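## Task

In cabinet AS42, unplug the LC fibre jumper from switch port 29 (looking at the rack from the robot, the fifth of the six fibre ports counting from the left) so its plug is fully clear of the port, then push it back into that same port until it latches. Do not unlatch or remove any other plug, and do not press, squeeze or tug hard on one. Never force a plug in, out or sideways. Do not kink or crush any cord, do not pull hard on a cord's far end, and leave no cord sharply bent. The jumper must not end up wrapped around or snagged on other jumpers.

## Robot and tools

Robot: two arms, left_arm (on the robot's +y side; this is the robot's own left, not the image's) and right_arm (-y side). Each ends in a parallel gripper. Its fingers point along the gripper's +z axis and open and close along its y axis. end_effector_position is the point between the finger pads, about 1 cm short of the fingertips.

Scene frame: origin on the floor at the centre of the robot's foot, +x forward, +z up. Reported positions are in metres and orientations are quat_wxyz. Both can be a few cm off, more at long reach. The rack need not be square to the robot. Arm bases sit at (+0.106, ±0.296, +1.346) m.

Motion arguments. Every row holds 14 numbers in [-1, 1] covering both arms: dx, dy, dz, rx, ry, rz, opening for left_arm, then the same seven for right_arm. The first six numbers of each arm are an offset, not a pose. They are measured from that arm's Hand target as it stood when the action or move began, along that Hand target's own axes. On that scale 1.0 equals 0.6 m of translation or 180 degrees of rotation, and rx, ry, rz form one rotation vector. An offset is not counted from the previous row. A new call starts from the current Hand target, so repeating an offset moves the arm further. Opening is absolute: +1 is fully open (0.094 m) and -1 is closed. Sending six zeros re-commands the current Hand target. To keep a gripper as it is, resend its present opening, because 0 means half-open.

execute_actions(actions, cameras): actions is a list of actions. Each action is a table of up to 15 rows, one per 1/30 s step, and a short table holds its last row. Images are returned only for an empty list or when cameras asks for them. An empty list also reports the scene number and task.

move(target, speed, blend, opening_speed, grip_force, blocking, cameras): drives each gripper in a straight line toward its offset target. target is one 14-number row or a list of up to 15 rows, all counted from the same starting Hand targets. speed is in m/s, 0.002 to 4.3, default 0.25, and turns are limited to twice that in rad/s. blend is a corner radius in m; 0 stops at each point. opening_speed is per second on the -1..1 scale, 0.2 or more; use it to close gently. grip_force is newtons per pad, 10 to 50, and stays set. Paths do not avoid obstacles and last at most 10 s. The result line "move:" reports done, off_target, moving, held or fault, plus limits (paced = clipped, held = steps withheld). done means within 10 mm and 2 degrees.

wait(seconds 0 to 10) lets time run. stop brakes a running move. zoom_image(camera, region [x0,y0,x1,y1], at most 504x504 px) enlarges part of the newest image. read_manual returns licence text only. finished_scene(scene 1 or 2) ends the scene for good; the goal must hold with the robot released.

Cameras: cam_head_left and cam_head_right (504x504), cam_left_wrist and cam_right_wrist (672x504, fisheye). Wrist camera frame: +z forward, +x right, +y down.

Results: Hand target is the last commanded pose after clipping, and the next offsets count from it. The gripper often rests a few cm short because of friction and weight. Waiting will not close that gap; re-command, or send the missing distance. Each step, orientation commands are clipped to within 40 degrees of the measured orientation. grip_measured shows the finger opening on the command scale and reads about 2.5 mm wide when empty. A squeeze rises about 1 N per 0.001 below the touch point and then jumps to the force limit, so close slowly on plugs. Joint torques include gravity and friction; numbers 3 and 4 wrap at ±28 N m. Joint velocities 'within noise' means the arm is still. Tool commands show the present commands.

Things to avoid:
- Knocking anything out of the work area.
- Hitting the rack or other fixed objects hard.
- Contact or pressing between the two arms or grippers, including closing one gripper on the other's fingers.
- Fast contacts, and targets set far past a contact, which push hard.
- An arm that is blocked keeps pushing; command its target back past the gripper to release it.
- Paths that pass near an arm's own base.
- Holding loads or stretched poses for long: motors overheat and the arm drops at 100 °C.
- Dropping or releasing a moving plug.
- Time spent thinking also counts as scene time.

Each tool is called after "Emit:" as a command line: name --argument value for each argument, lists and objects as JSON in quotes; but a table of rows of numbers goes row by row, as --pt "numbers of a row", without its own name.

## Session

Emit:
execute_actions --actions '[]'

Scene clock: 0.00 s.
left_arm: end_effector_position=(+0.6701, -0.0983, +1.1818) grip_measured=+1.000 end_effector_quat_wxyz=(+0.107, -0.397, +0.908, +0.075) | right_arm: end_effector_position=(+0.4881, -0.2943, +1.2143) grip_measured=+1.000 end_effector_quat_wxyz=(+0.045, +0.166, +0.984, -0.050)
Joint positions: left_arm=[-2.781 2.299 1.855 -0.989 -0.712 -1.527 0.094] | right_arm=[-0.932 1.377 0.609 -0.335 0.4 0.401 0.094]
Joint velocities: within noise
Joint torques (N m): no reading
Motor temperatures (°C): left_arm=[27 29 27 25 25 27 28] | right_arm=[29 30 26 27 28 28 27]
Heat: left arm: hottest shoulder 29 °C; right arm: hottest shoulder 30 °C.
Hand target: left_arm +0.6786, -0.1018, +1.1876; +0.111, -0.402, +0.906, +0.067 | right_arm +0.4937, -0.2943, +1.2157; +0.050, +0.167, +0.983, -0.049
Tool commands: left_gripper/opening=+1.0 right_gripper/opening=+1.0

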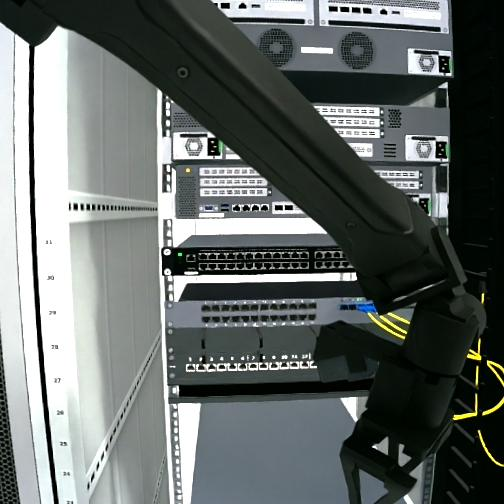

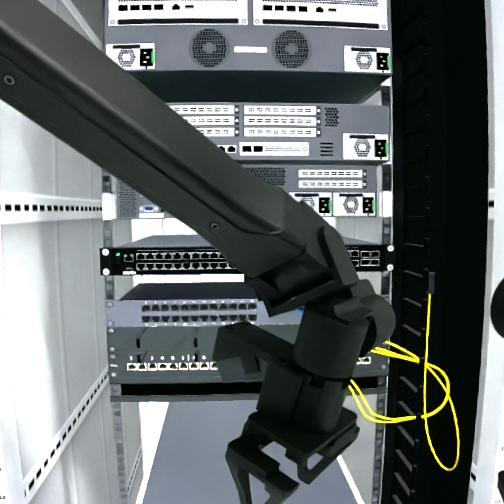

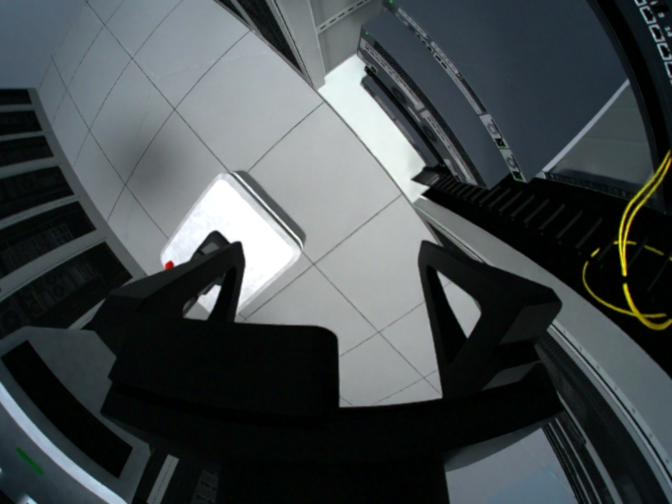

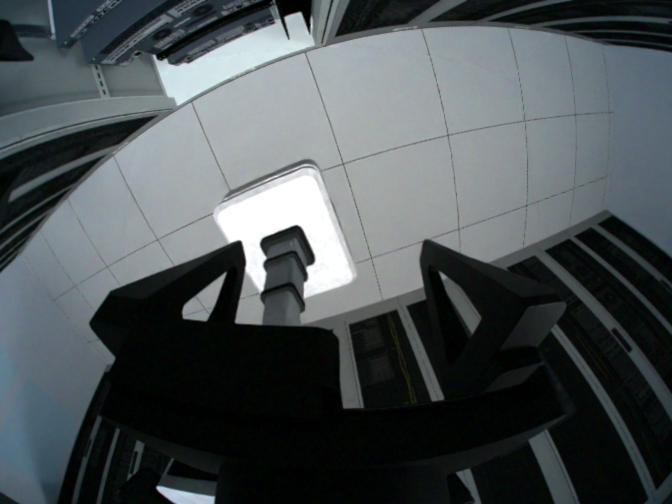

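Emit:
zoom_image --camera "cam_head_left" --region '[310, 270, 504, 470]'

Emit:
zoom_image --camera "cam_head_right" --region '[250, 260, 480, 480]'

Emit:
zoom_image --camera "cam_head_right" --region '[90, 230, 310, 400]'

Emit:
zoom_image --camera "cam_head_left" --region '[330, 285, 400, 335]'

Scaled by 2.520 from the camera's 504x504 image, which has a finer 720x720 frame.

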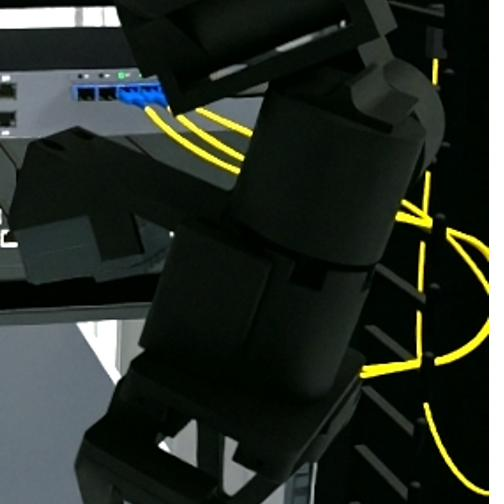

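Scaled by 2.191 from the camera's 504x504 image, which has a finer 720x720 frame.

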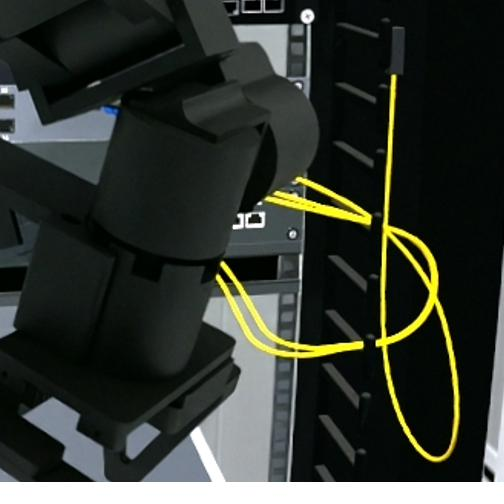

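Scaled by 2.291 from the camera's 504x504 image, which has a finer 720x720 frame.

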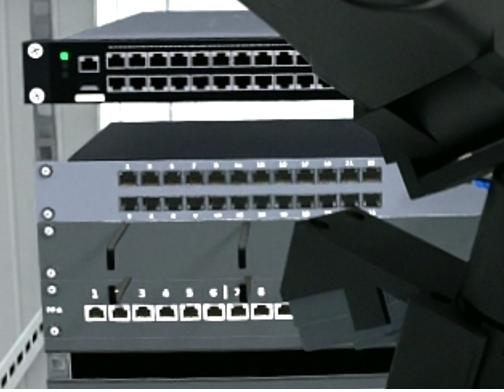

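Scaled by 7.200 from the camera's 504x504 image, which has a finer 720x720 frame.

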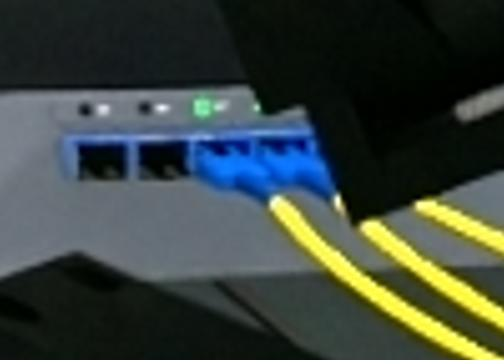

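Emit:
move --target '[-0.308,0.748,0.12,-0.064,0.013,-0.241,1,0,0,0,0,0,0,1]' --cameras '["all"]'

Scene clock: 31.30 s.
left_arm: end_effector_position=(+0.4752, +0.3423, +1.1771) grip_measured=+1.000 end_effector_quat_wxyz=(+0.067, -0.719, +0.683, +0.107) | right_arm: end_effector_position=(+0.4881, -0.2943, +1.2143) grip_measured=+1.000 end_effector_quat_wxyz=(+0.045, +0.166, +0.984, -0.050)
Joint positions: left_arm=[-2.1 1.51 0.664 -0.365 -0.482 -1.633 0.094] | right_arm=[-0.932 1.377 0.609 -0.335 0.4 0.401 0.094]
Joint torques (N m): left_arm=[-2.02 -9.58 1.81 0.47 -0.13 0.15] | right_arm=[1.85 -9.47 4.07 0.51 0.06 0.15]
Heat: left arm: hottest shoulder 30 °C; right arm: hottest shoulder 31 °C.
Hand target: left_arm +0.4757, +0.3447, +1.1800; -0.070, +0.718, -0.685, -0.102 | right_arm +0.4937, -0.2943, +1.2157; +0.050, +0.167, +0.983, -0.049
Off the commanded pose: left_arm 0.004 m, 1 deg | right_arm 0.006 m, 1 deg.
move: done

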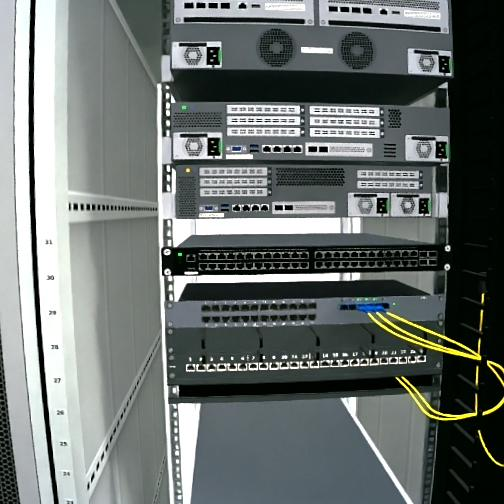

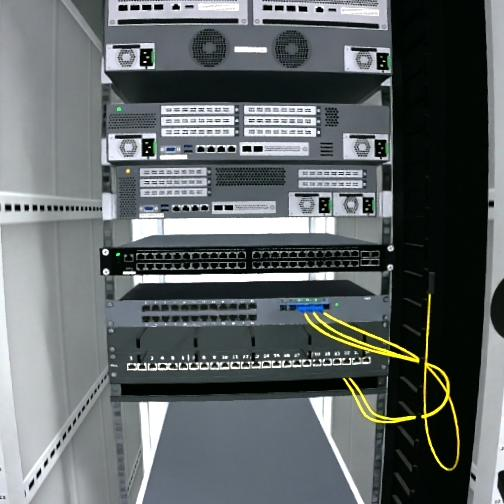

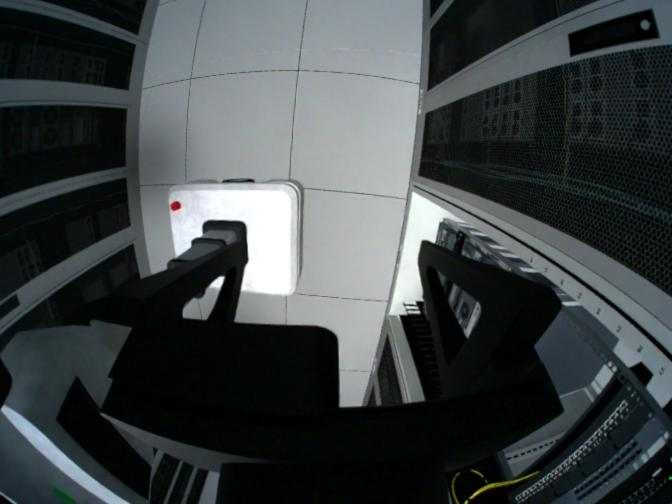

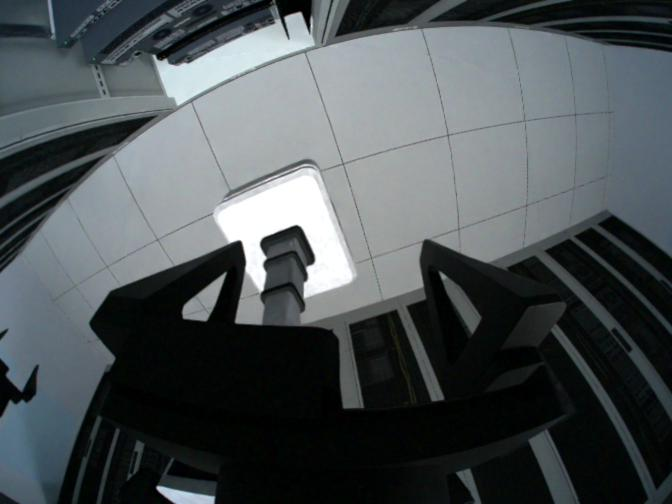

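Emit:
zoom_image --camera "cam_head_left" --region '[335, 290, 405, 325]'

Emit:
zoom_image --camera "cam_head_right" --region '[270, 285, 350, 335]'

Emit:
zoom_image --camera "cam_head_right" --region '[270, 270, 480, 480]'

Emit:
zoom_image --camera "cam_head_left" --region '[160, 230, 450, 400]'

Scaled by 7.200 from the camera's 504x504 image, which has a finer 720x720 frame.

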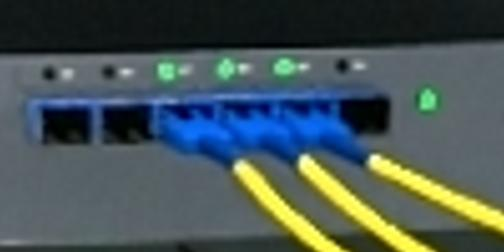

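Scaled by 6.300 from the camera's 504x504 image, which has a finer 720x720 frame.

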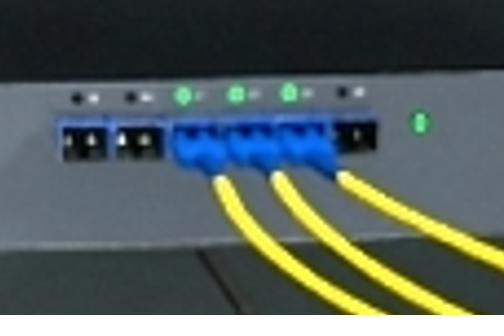

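Scaled by 2.400 from the camera's 504x504 image, which has a finer 720x720 frame.

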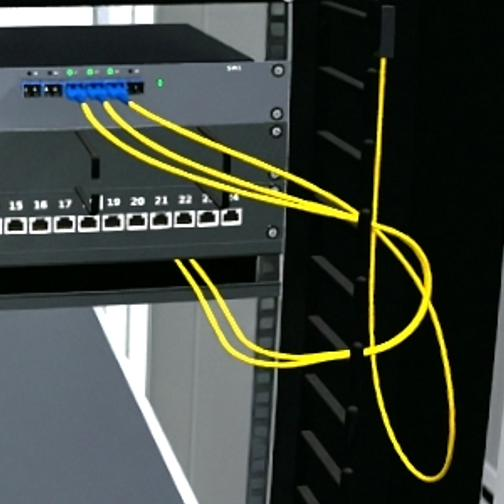

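Scaled by 1.738 from the camera's 504x504 image, which has a finer 720x720 frame.

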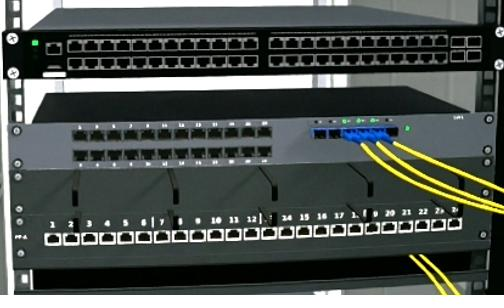

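Emit:
move --target '[0,0,0,0,0,0,1,-0.42,0.387,-0.18,-0.107,-0.463,-0.058,1]' --cameras '["all"]'

Scene clock: 58.40 s.
left_arm: end_effector_position=(+0.4752, +0.3423, +1.1771) grip_measured=+1.000 end_effector_quat_wxyz=(+0.067, -0.719, +0.683, +0.107) | right_arm: end_effector_position=(+0.7943, -0.1489, +1.3324) grip_measured=+1.000 end_effector_quat_wxyz=(+0.700, +0.002, +0.714, +0.004)
Joint positions: left_arm=[-2.1 1.51 0.664 -0.365 -0.482 -1.632 0.094] | right_arm=[-0.747 1.949 0.973 1.396 0.26 -0.348 0.094]
Joint torques (N m): left_arm=[-1.9 -9.29 1.73 0.75 -0.16 0.17] | right_arm=[5.07 -14.86 4.88 2.67 -0.32 0.04]
Heat: left arm: hottest shoulder 31 °C; right arm: hottest shoulder 32 °C.
Hand target: left_arm +0.4757, +0.3448, +1.1800; -0.070, +0.718, -0.685, -0.102 | right_arm +0.7991, -0.1457, +1.3330; +0.708, +0.001, +0.707, +0.000
Off the commanded pose: left_arm 0.004 m, 1 deg | right_arm 0.006 m, 1 deg.
move: done

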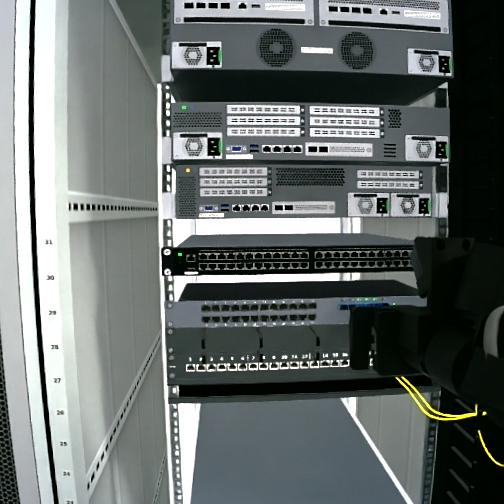

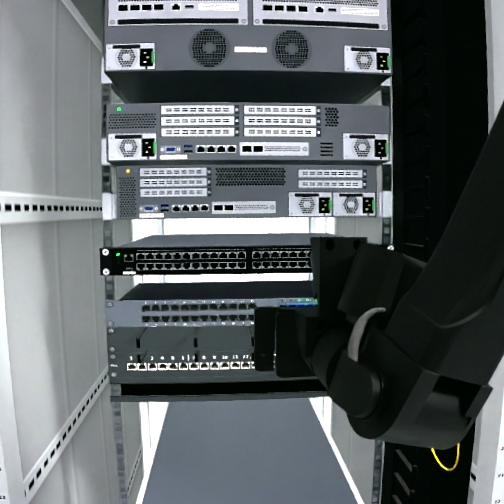

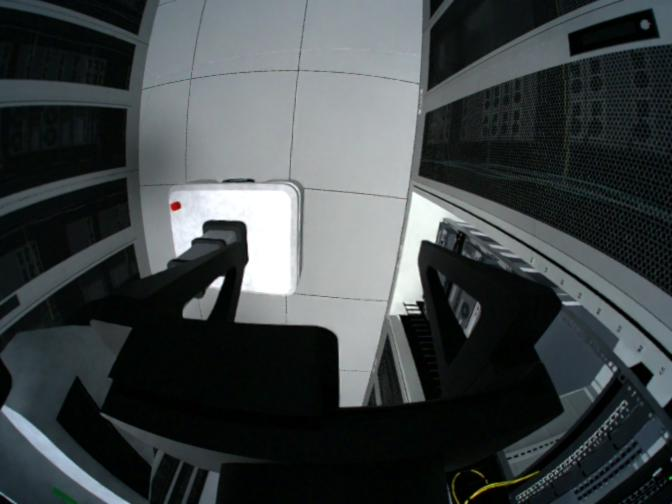

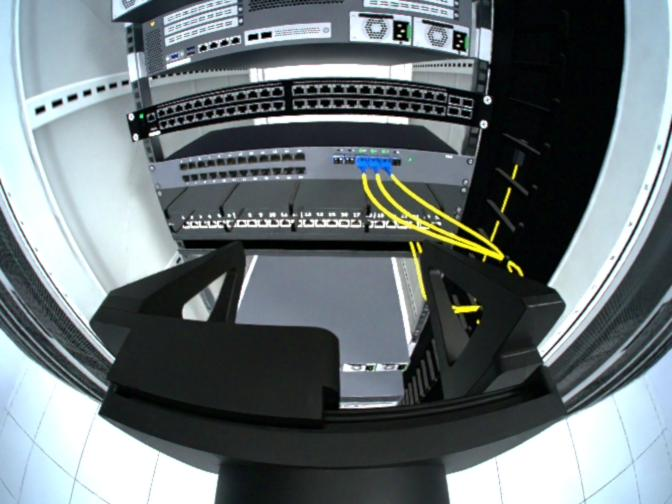

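Emit:
zoom_image --camera "cam_right_wrist" --region '[320, 130, 420, 205]'

Emit:
zoom_image --camera "cam_right_wrist" --region '[320, 140, 560, 330]'

Scaled by 5.040 from the camera's 672x504 image, which has a finer 960x720 frame.

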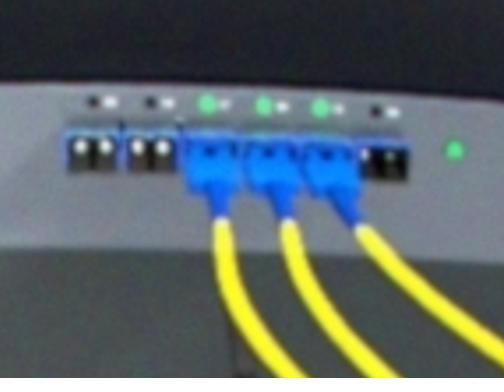

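Scaled by 2.100 from the camera's 672x504 image, which has a finer 960x720 frame.

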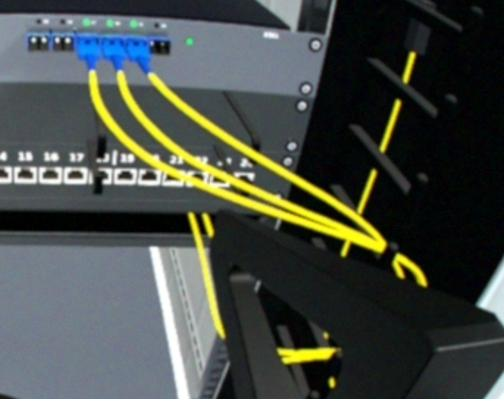

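Emit:
move --target '[0,0,0,0,0,0,1,-0.0667,-0.0917,0.1,0,0,0,1]' --cameras '["cam_right_wrist", "cam_head_left"]'

Emit:
zoom_image --camera "cam_right_wrist" --region '[270, 140, 410, 245]'

Scene clock: 68.23 s.
left_arm: end_effector_position=(+0.4752, +0.3423, +1.1771) grip_measured=+1.000 end_effector_quat_wxyz=(+0.067, -0.719, +0.683, +0.107) | right_arm: end_effector_position=(+0.8505, -0.1957, +1.3721) grip_measured=+1.000 end_effector_quat_wxyz=(+0.706, -0.006, +0.709, -0.001)
Joint positions: left_arm=[-2.1 1.51 0.664 -0.365 -0.482 -1.632 0.094] | right_arm=[-0.832 1.847 1.063 1.208 0.173 -0.333 0.094]
Joint torques (N m): left_arm=[-2.02 -10.58 1.69 0.69 -0.16 0.12] | right_arm=[3.55 -17.03 6.02 1.57 -0.29 0.24]
Heat: left arm: hottest shoulder 31 °C; right arm: hottest shoulder 32 °C.
Hand target: left_arm +0.4757, +0.3448, +1.1800; -0.070, +0.718, -0.685, -0.102 | right_arm +0.8590, -0.2010, +1.3731; +0.708, +0.001, +0.707, +0.000
Off the commanded pose: left_arm 0.004 m, 1 deg | right_arm 0.010 m, 1 deg.
move: done
Images, in order (width x height): cam_head_left 504x504, cam_right_wrist 672x504.

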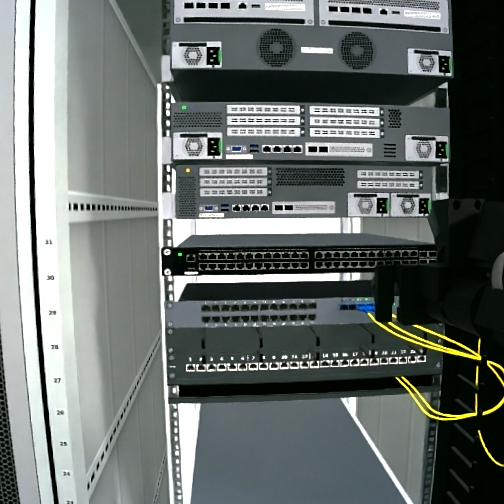

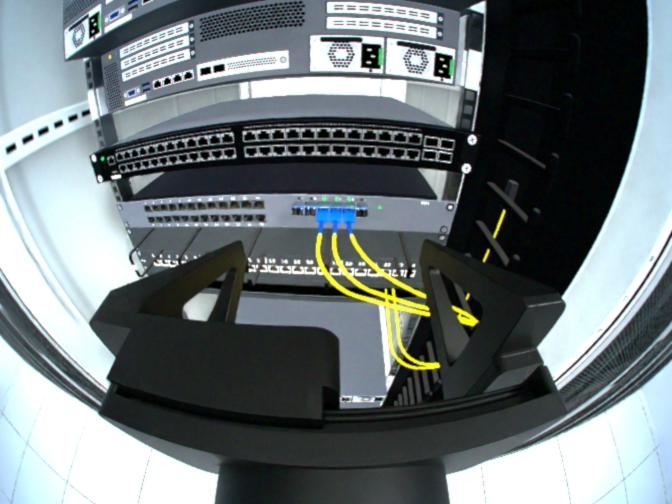

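Scaled by 3.600 from the camera's 672x504 image, which has a finer 960x720 frame.

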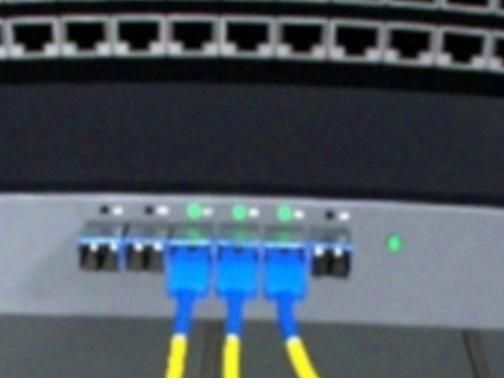

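Emit:
move --target '[0,0,0,0,0,0,1,0.0167,-0.0167,0.15,0,0,0,1]' --speed 0.15 --cameras '["cam_right_wrist", "cam_head_left"]'

Emit:
zoom_image --camera "cam_right_wrist" --region '[270, 160, 410, 265]'

Scene clock: 83.03 s.
left_arm: end_effector_position=(+0.4752, +0.3423, +1.1771) grip_measured=+1.000 end_effector_quat_wxyz=(+0.067, -0.719, +0.683, +0.107) | right_arm: end_effector_position=(+0.9379, -0.2010, +1.3697) grip_measured=+1.000 end_effector_quat_wxyz=(+0.707, -0.006, +0.707, +0.003)
Joint positions: left_arm=[-2.1 1.51 0.664 -0.365 -0.482 -1.632 0.094] | right_arm=[-0.869 1.947 1.345 1.028 0.132 -0.314 0.094]
Joint torques (N m): left_arm=[-2.2 -10.99 1.77 0.55 -0.1 0.17] | right_arm=[3.84 -18.61 7.95 1.51 -0.28 0.26]
Heat: left arm: hottest shoulder 31 °C; right arm: hottest shoulder 32 °C.
Hand target: left_arm +0.4757, +0.3448, +1.1800; -0.070, +0.718, -0.685, -0.102 | right_arm +0.9490, -0.2110, +1.3631; +0.708, +0.001, +0.707, +0.000
Off the commanded pose: left_arm 0.004 m, 1 deg | right_arm 0.016 m, 1 deg.
move: off_target (right_arm)
Images, in order (width x height): cam_head_left 504x504, cam_right_wrist 672x504.

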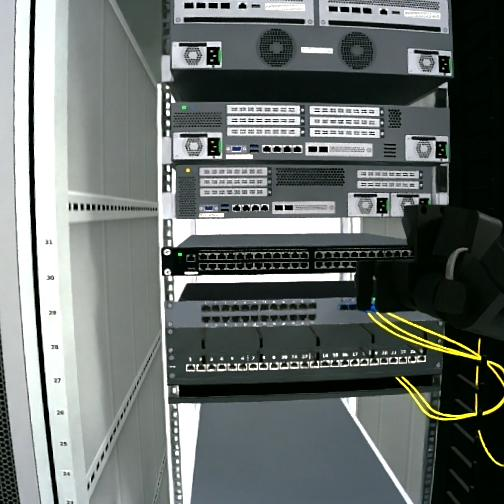

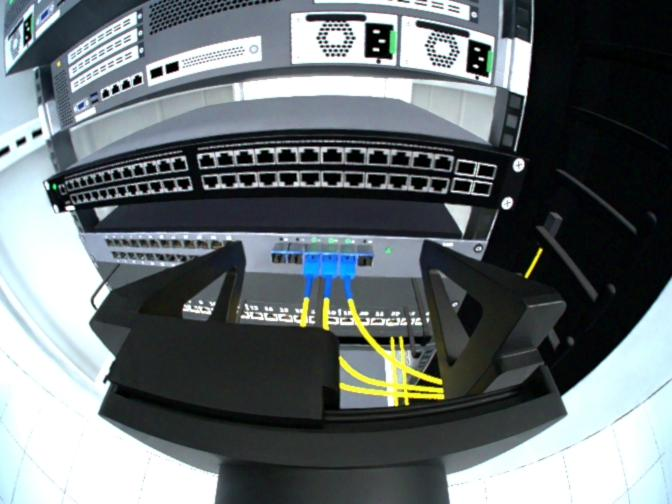

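Scaled by 3.600 from the camera's 672x504 image, which has a finer 960x720 frame.

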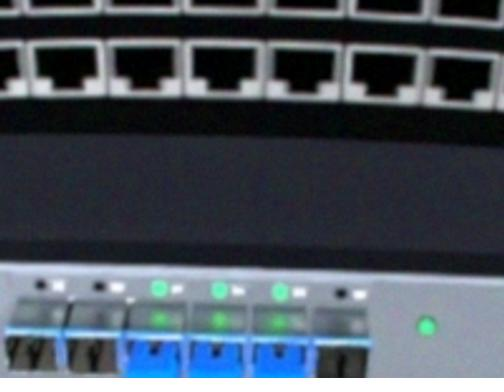

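Emit:
zoom_image --camera "cam_right_wrist" --region '[270, 230, 410, 335]'

Emit:
zoom_image --camera "cam_right_wrist" --region '[320, 235, 390, 285]'

Scaled by 3.600 from the camera's 672x504 image, which has a finer 960x720 frame.

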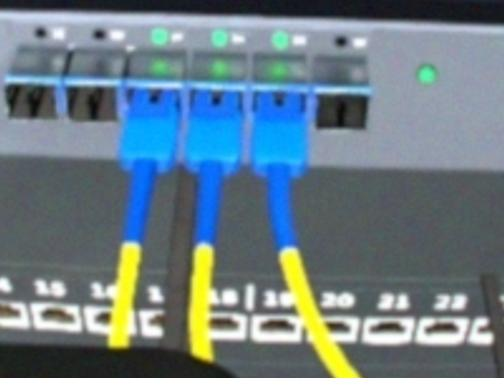

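Scaled by 7.200 from the camera's 672x504 image, which has a finer 960x720 frame.

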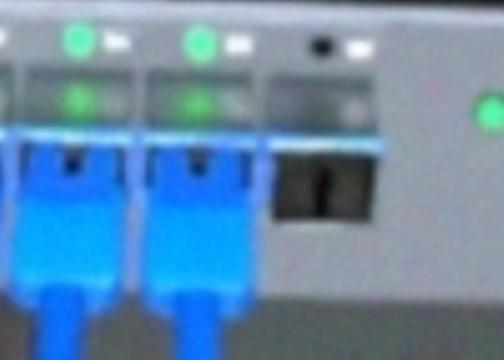

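Emit:
move --pt "0 0 0 0 0 0 1 0.02 -0.06 -0.165 0 0 0 1" --pt "0 0 0 0 0 0 1 0.038 -0.115 -0.165 -0.152 -0.152 -0.483 1" --blend 0.03 --cameras '["cam_right_wrist", "cam_head_left"]'

Emit:
zoom_image --camera "cam_right_wrist" --region '[230, 160, 430, 310]'

Scene clock: 132.47 s.
left_arm: end_effector_position=(+0.4752, +0.3423, +1.1771) grip_measured=+1.000 end_effector_quat_wxyz=(+0.067, -0.719, +0.683, +0.107) | right_arm: end_effector_position=(+0.8372, -0.2639, +1.3244) grip_measured=+1.000 end_effector_quat_wxyz=(-0.631, +0.628, -0.337, +0.306)
Joint positions: left_arm=[-2.1 1.51 0.664 -0.365 -0.482 -1.632 0.094] | right_arm=[-1.161 1.836 1.106 0.986 -0.731 -1.798 0.094]
Joint torques (N m): left_arm=[-1.73 -9.88 1.91 0.73 -0.13 0.15] | right_arm=[1.67 -19.96 6.2 1.42 -0.29 0.09]
Motor temperatures (°C): left_arm=[28 31 28 25 25 27 28] | right_arm=[30 36 31 27 28 28 27]
Heat: left arm: hottest shoulder 31 °C; right arm: hottest shoulder 36 °C.
Hand target: left_arm +0.4757, +0.3448, +1.1800; -0.070, +0.718, -0.685, -0.102 | right_arm +0.8499, -0.2799, +1.3400; +0.627, -0.626, +0.327, -0.327
Off the commanded pose: left_arm 0.004 m, 1 deg | right_arm 0.026 m, 3 deg.
move: off_target (right_arm)
Images, in order (width x height): cam_head_left 504x504, cam_right_wrist 672x504.

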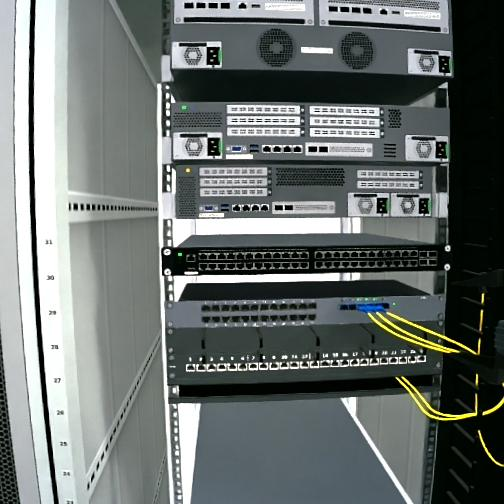

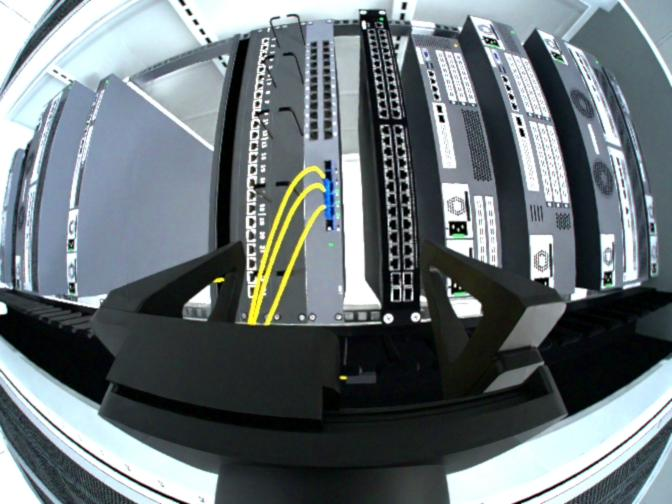

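Scaled by 2.520 from the camera's 672x504 image, which has a finer 960x720 frame.

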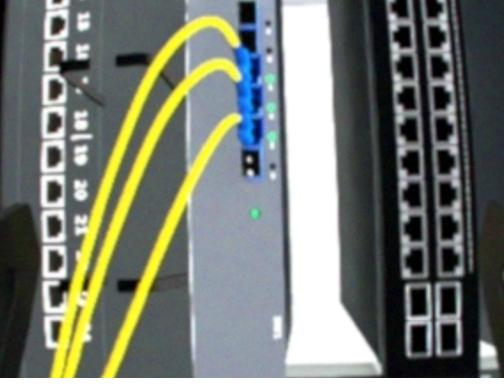

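Emit:
move --target '[0,0,0,0,0,0,1,0.075,0.0067,0.1675,0,0,0,-0.4]' --speed 0.12 --cameras '["cam_right_wrist"]'

Emit:
zoom_image --camera "cam_right_wrist" --region '[260, 150, 400, 270]'

Scene clock: 147.17 s.
left_arm: end_effector_position=(+0.4752, +0.3423, +1.1771) grip_measured=+1.000 end_effector_quat_wxyz=(+0.067, -0.719, +0.683, +0.107) | right_arm: end_effector_position=(+0.9479, -0.2677, +1.3364) grip_measured=-0.398 end_effector_quat_wxyz=(-0.625, +0.626, -0.335, +0.325)
Joint positions: left_arm=[-2.1 1.51 0.664 -0.365 -0.482 -1.632 0.094] | right_arm=[-1.137 1.958 1.469 0.762 -0.685 -1.821 0.028]
Joint torques (N m): left_arm=[-1.61 -10.17 1.77 0.59 -0.12 0.18] | right_arm=[4.37 -20.78 8.44 1.47 -0.13 0.13]
Heat: left arm: hottest shoulder 31 °C; right arm: hottest shoulder 37 °C.
Hand target: left_arm +0.4757, +0.3448, +1.1800; -0.070, +0.718, -0.685, -0.102 | right_arm +0.9580, -0.2594, +1.3363; +0.627, -0.626, +0.327, -0.327
Off the commanded pose: left_arm 0.004 m, 1 deg | right_arm 0.013 m, 1 deg.
move: off_target (right_arm)
Images, in order (width x height): cam_right_wrist 672x504.

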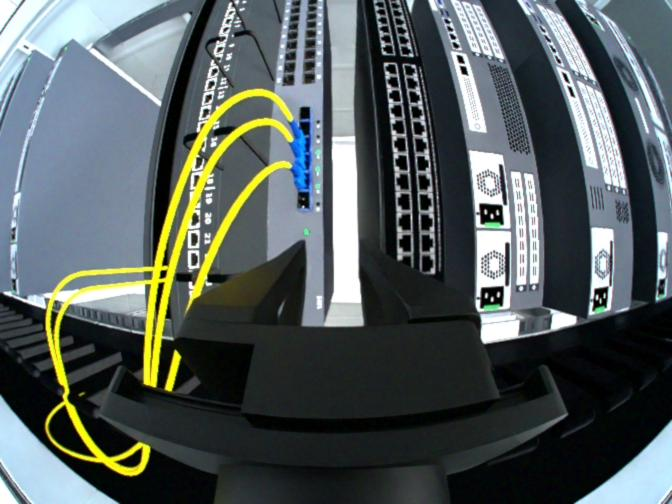

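Scaled by 3.600 from the camera's 672x504 image, which has a finer 960x720 frame.

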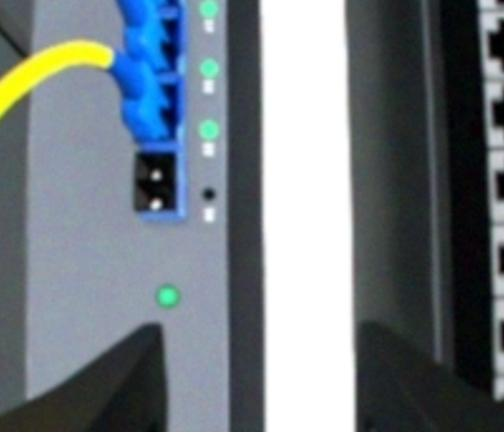

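Emit:
zoom_image --camera "cam_right_wrist" --region '[275, 105, 345, 225]'

Emit:
zoom_image --camera "cam_right_wrist" --region '[285, 150, 325, 190]'

Scaled by 4.200 from the camera's 672x504 image, which has a finer 960x720 frame.

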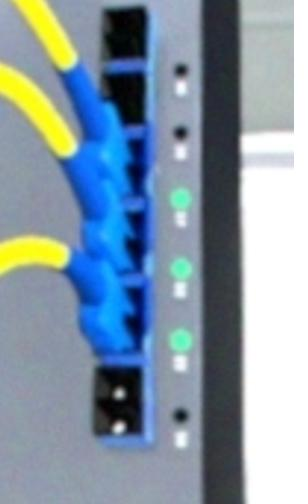

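Scaled by 12.600 from the camera's 672x504 image, which has a finer 960x720 frame.

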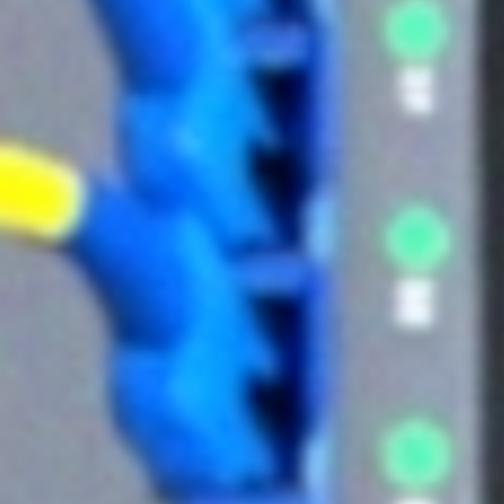

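Emit:
move --target '[0,0,0,0,0,0,1,0,0.031,0,0,0,0,-0.4]' --speed 0.1 --cameras '["cam_right_wrist"]'

Emit:
zoom_image --camera "cam_right_wrist" --region '[270, 120, 390, 280]'

Scene clock: 158.43 s.
left_arm: end_effector_position=(+0.4752, +0.3423, +1.1771) grip_measured=+1.000 end_effector_quat_wxyz=(+0.067, -0.719, +0.683, +0.107) | right_arm: end_effector_position=(+0.9481, -0.2626, +1.3117) grip_measured=-0.398 end_effector_quat_wxyz=(-0.623, +0.630, -0.341, +0.315)
Joint positions: left_arm=[-2.1 1.51 0.664 -0.365 -0.482 -1.632 0.094] | right_arm=[-1.137 2.002 1.487 0.762 -0.686 -1.821 0.028]
Joint torques (N m): left_arm=[-2.49 -9.35 1.69 0.64 -0.15 0.13] | right_arm=[4.13 -20.84 8.27 2.47 -0.3 0.15]
Heat: left arm: hottest shoulder 31 °C; right arm: hottest shoulder 36 °C.
Hand target: left_arm +0.4757, +0.3448, +1.1800; -0.070, +0.718, -0.685, -0.102 | right_arm +0.9581, -0.2594, +1.3176; +0.627, -0.626, +0.327, -0.327
Off the commanded pose: left_arm 0.004 m, 1 deg | right_arm 0.012 m, 2 deg.
move: off_target (right_arm)
Images, in order (width x height): cam_right_wrist 672x504.

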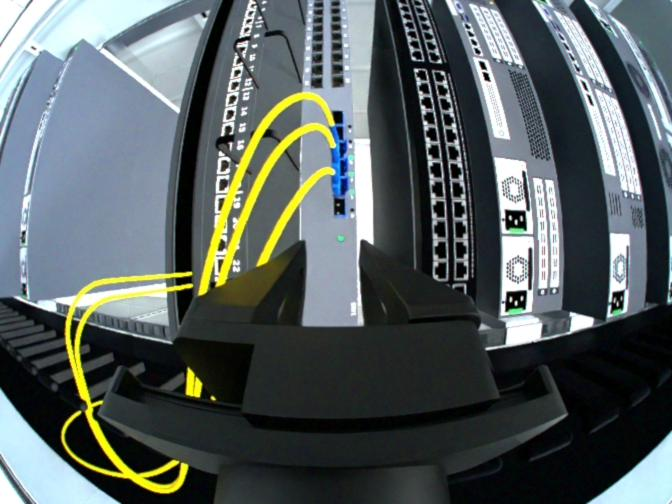

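Scaled by 3.150 from the camera's 672x504 image, which has a finer 960x720 frame.

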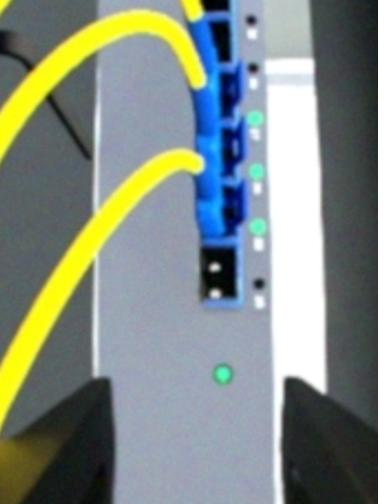

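Emit:
move --target '[0,0,0,0,0,0,1,-0.012,-0.017,0.010,-0.028,-0.028,0,-0.45]' --speed 0.1 --cameras '["cam_right_wrist"]'

Emit:
zoom_image --camera "cam_right_wrist" --region '[270, 120, 390, 280]'

Scene clock: 199.77 s.
left_arm: end_effector_position=(+0.4752, +0.3423, +1.1771) grip_measured=+1.000 end_effector_quat_wxyz=(+0.067, -0.719, +0.683, +0.107) | right_arm: end_effector_position=(+0.9446, -0.2533, +1.3023) grip_measured=-0.448 end_effector_quat_wxyz=(-0.607, +0.670, -0.332, +0.269)
Joint positions: left_arm=[-2.1 1.51 0.664 -0.365 -0.482 -1.632 0.094] | right_arm=[-1.137 1.98 1.511 0.563 -0.738 -1.912 0.026]
Joint torques (N m): left_arm=[-2.14 -9.52 1.85 0.64 -0.13 0.14] | right_arm=[4.42 -23.82 8.42 1.37 -0.35 0.11]
Heat: left arm: hottest shoulder 31 °C; right arm: hottest shoulder 39 °C.
Hand target: left_arm +0.4757, +0.3448, +1.1800; -0.070, +0.718, -0.685, -0.102 | right_arm +0.9589, -0.2500, +1.3279; -0.613, +0.667, -0.313, +0.285
Off the commanded pose: left_arm 0.004 m, 1 deg | right_arm 0.029 m, 3 deg.
move: off_target (right_arm)
Images, in order (width x height): cam_right_wrist 672x504.

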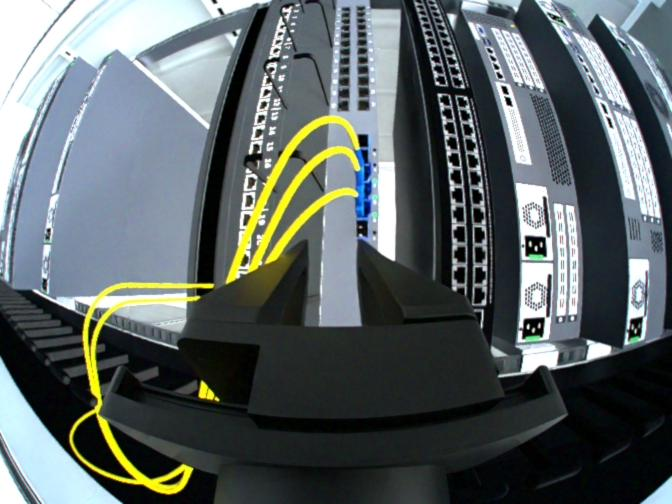

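Scaled by 3.150 from the camera's 672x504 image, which has a finer 960x720 frame.

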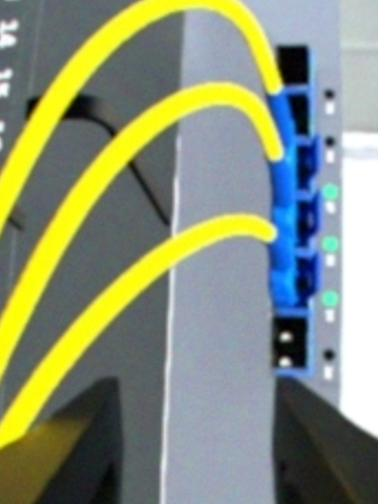

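Emit:
move --target '[0,0,0,0,0,0,1,0.004,-0.037,0.002,0,0.005,-0.008,-0.45]' --speed 0.1 --cameras '["cam_right_wrist"]'

Emit:
zoom_image --camera "cam_right_wrist" --region '[270, 120, 390, 280]'

Scene clock: 205.37 s.
left_arm: end_effector_position=(+0.4752, +0.3423, +1.1771) grip_measured=+1.000 end_effector_quat_wxyz=(+0.067, -0.719, +0.683, +0.107) | right_arm: end_effector_position=(+0.9505, -0.2578, +1.3258) grip_measured=-0.448 end_effector_quat_wxyz=(-0.601, +0.671, -0.327, +0.284)
Joint positions: left_arm=[-2.1 1.51 0.664 -0.365 -0.482 -1.632 0.094] | right_arm=[-1.133 1.941 1.511 0.536 -0.717 -1.934 0.026]
Joint torques (N m): left_arm=[-2.67 -9.29 1.78 0.77 -0.05 0.16] | right_arm=[4.84 -23.41 8.35 1.43 -0.22 0.07]
Heat: left arm: hottest shoulder 31 °C; right arm: hottest shoulder 39 °C.
Hand target: left_arm +0.4757, +0.3448, +1.1800; -0.070, +0.718, -0.685, -0.102 | right_arm +0.9628, -0.2498, +1.3498; -0.607, +0.668, -0.310, +0.298
Off the commanded pose: left_arm 0.004 m, 1 deg | right_arm 0.028 m, 3 deg.
move: off_target (right_arm)
Images, in order (width x height): cam_right_wrist 672x504.

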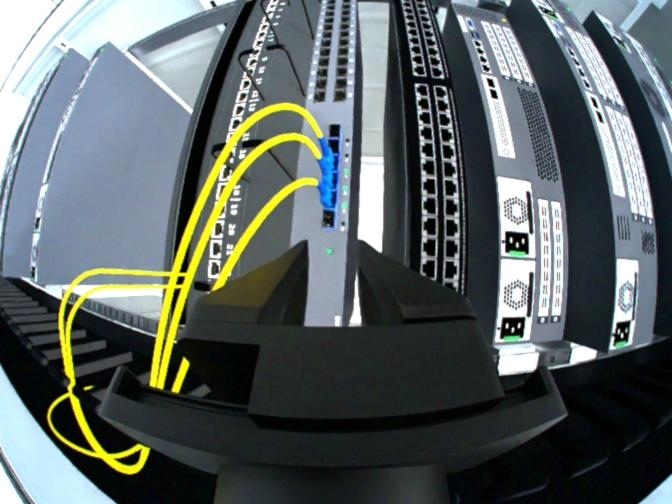

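Scaled by 3.150 from the camera's 672x504 image, which has a finer 960x720 frame.

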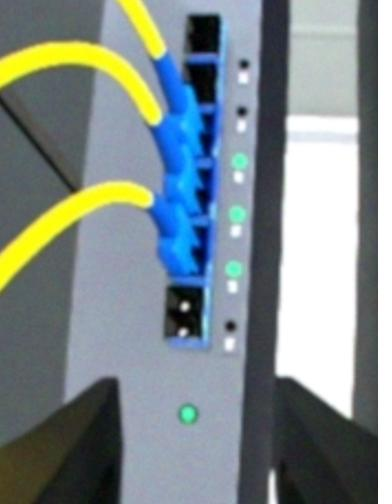

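Emit:
move --target '[0,0,0,0,0,0,1,-0.0077,0.0023,0.0493,0,0,0,-0.45]' --speed 0.06 --cameras '["cam_right_wrist","cam_head_right"]'

Emit:
zoom_image --camera "cam_right_wrist" --region '[260, 150, 400, 290]'

Scene clock: 213.67 s.
left_arm: end_effector_position=(+0.4752, +0.3423, +1.1771) grip_measured=+1.000 end_effector_quat_wxyz=(+0.067, -0.719, +0.683, +0.107) | right_arm: end_effector_position=(+0.9722, -0.2375, +1.3417) grip_measured=-0.448 end_effector_quat_wxyz=(-0.604, +0.669, -0.321, +0.293)
Joint positions: left_arm=[-2.1 1.51 0.664 -0.365 -0.482 -1.632 0.094] | right_arm=[-1.095 1.96 1.583 0.501 -0.684 -1.941 0.026]
Joint torques (N m): left_arm=[-2.78 -10.23 1.88 0.7 -0.16 0.17] | right_arm=[5.07 -21.3 9.36 1.43 -0.21 0.1]
Heat: left arm: hottest shoulder 31 °C; right arm: hottest shoulder 39 °C.
Hand target: left_arm +0.4757, +0.3448, +1.1800; -0.070, +0.718, -0.685, -0.102 | right_arm +0.9828, -0.2278, +1.3458; -0.607, +0.668, -0.310, +0.298
Off the commanded pose: left_arm 0.004 m, 1 deg | right_arm 0.015 m, 1 deg.
move: off_target (right_arm)
Images, in order (width x height): cam_head_right 504x504, cam_right_wrist 672x504.

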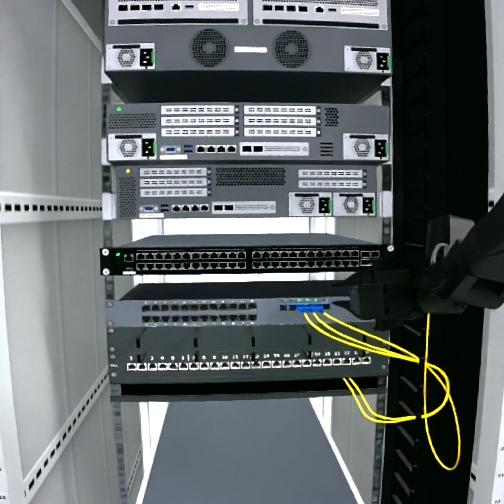

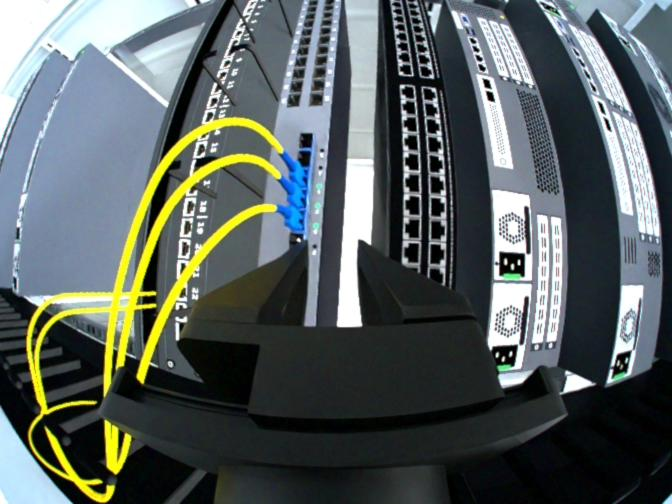

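Scaled by 3.600 from the camera's 672x504 image, which has a finer 960x720 frame.

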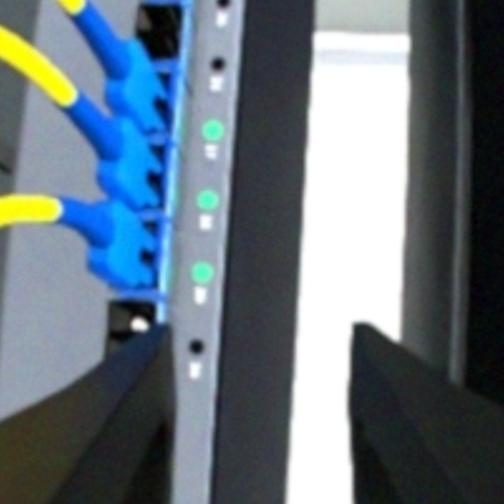

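Emit:
move --pt "0 0 0 0 0 0 1 0 0 -0.0183 0 0 0 -0.45" --pt "0 0 0 0 0 0 1 0 0.0217 -0.0183 0 0 0 -0.45" --speed 0.06 --cameras '["cam_right_wrist"]'

Emit:
zoom_image --camera "cam_right_wrist" --region '[260, 150, 400, 290]'

Scene clock: 220.57 s.
left_arm: end_effector_position=(+0.4752, +0.3423, +1.1771) grip_measured=+1.000 end_effector_quat_wxyz=(+0.067, -0.719, +0.683, +0.107) | right_arm: end_effector_position=(+0.9713, -0.2361, +1.3433) grip_measured=-0.448 end_effector_quat_wxyz=(-0.608, +0.668, -0.315, +0.292)
Joint positions: left_arm=[-2.1 1.51 0.664 -0.365 -0.482 -1.632 0.094] | right_arm=[-1.095 1.961 1.583 0.509 -0.696 -1.941 0.026]
Joint torques (N m): left_arm=[-2.61 -9.47 1.69 0.87 -0.11 0.18] | right_arm=[3.72 -21.48 7.31 2.52 -0.34 0.12]
Heat: left arm: hottest shoulder 31 °C; right arm: hottest shoulder 40 °C.
Hand target: left_arm +0.4757, +0.3448, +1.1800; -0.070, +0.718, -0.685, -0.102 | right_arm +0.9735, -0.2356, +1.3337; -0.607, +0.668, -0.310, +0.298
Off the commanded pose: left_arm 0.004 m, 1 deg | right_arm 0.010 m, 1 deg.
move: done
Images, in order (width x height): cam_right_wrist 672x504.

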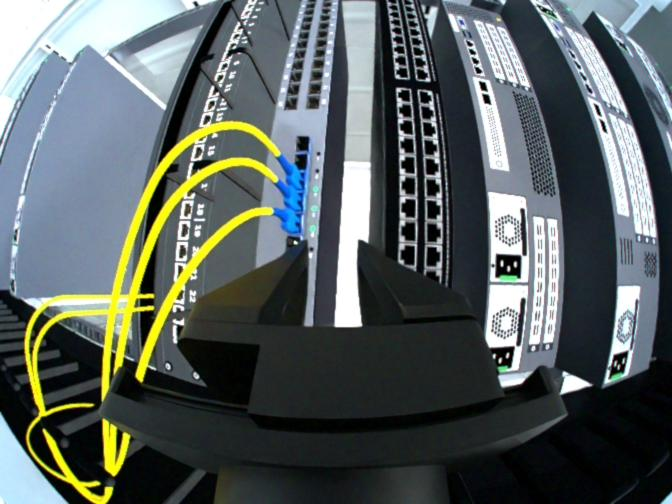

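Scaled by 3.600 from the camera's 672x504 image, which has a finer 960x720 frame.

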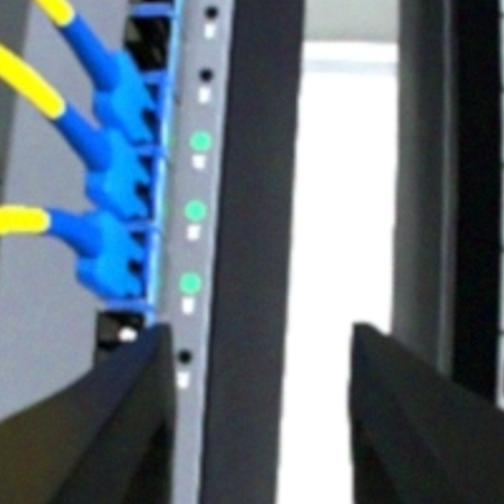

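Emit:
move --target '[0,0,0,0,0,0,1,-0.0018,0.0435,-0.0677,0,0,0,-0.45]' --speed 0.08 --cameras '[]'

Scene clock: 231.73 s.
left_arm: end_effector_position=(+0.4752, +0.3423, +1.1771) grip_measured=+1.000 end_effector_quat_wxyz=(+0.067, -0.719, +0.683, +0.107) | right_arm: end_effector_position=(+0.9399, -0.2529, +1.3142) grip_measured=-0.448 end_effector_quat_wxyz=(-0.609, +0.670, -0.310, +0.290)
Joint positions: left_arm=[-2.1 1.51 0.664 -0.365 -0.482 -1.632 0.094] | right_arm=[-1.136 1.961 1.485 0.608 -0.746 -1.941 0.026]
Joint torques (N m): left_arm=[-2.37 -10.4 1.76 0.92 -0.12 0.15] | right_arm=[2.26 -21.83 5.83 2.35 -0.33 0.2]
Heat: left arm: hottest shoulder 31 °C; right arm: hottest shoulder 40 °C.
Hand target: left_arm +0.4757, +0.3448, +1.1800; -0.070, +0.718, -0.685, -0.102 | right_arm +0.9401, -0.2623, +1.3113; -0.607, +0.668, -0.310, +0.298
Off the commanded pose: left_arm 0.004 m, 1 deg | right_arm 0.010 m, 1 deg.
move: done
No camera images: "cameras" was empty.


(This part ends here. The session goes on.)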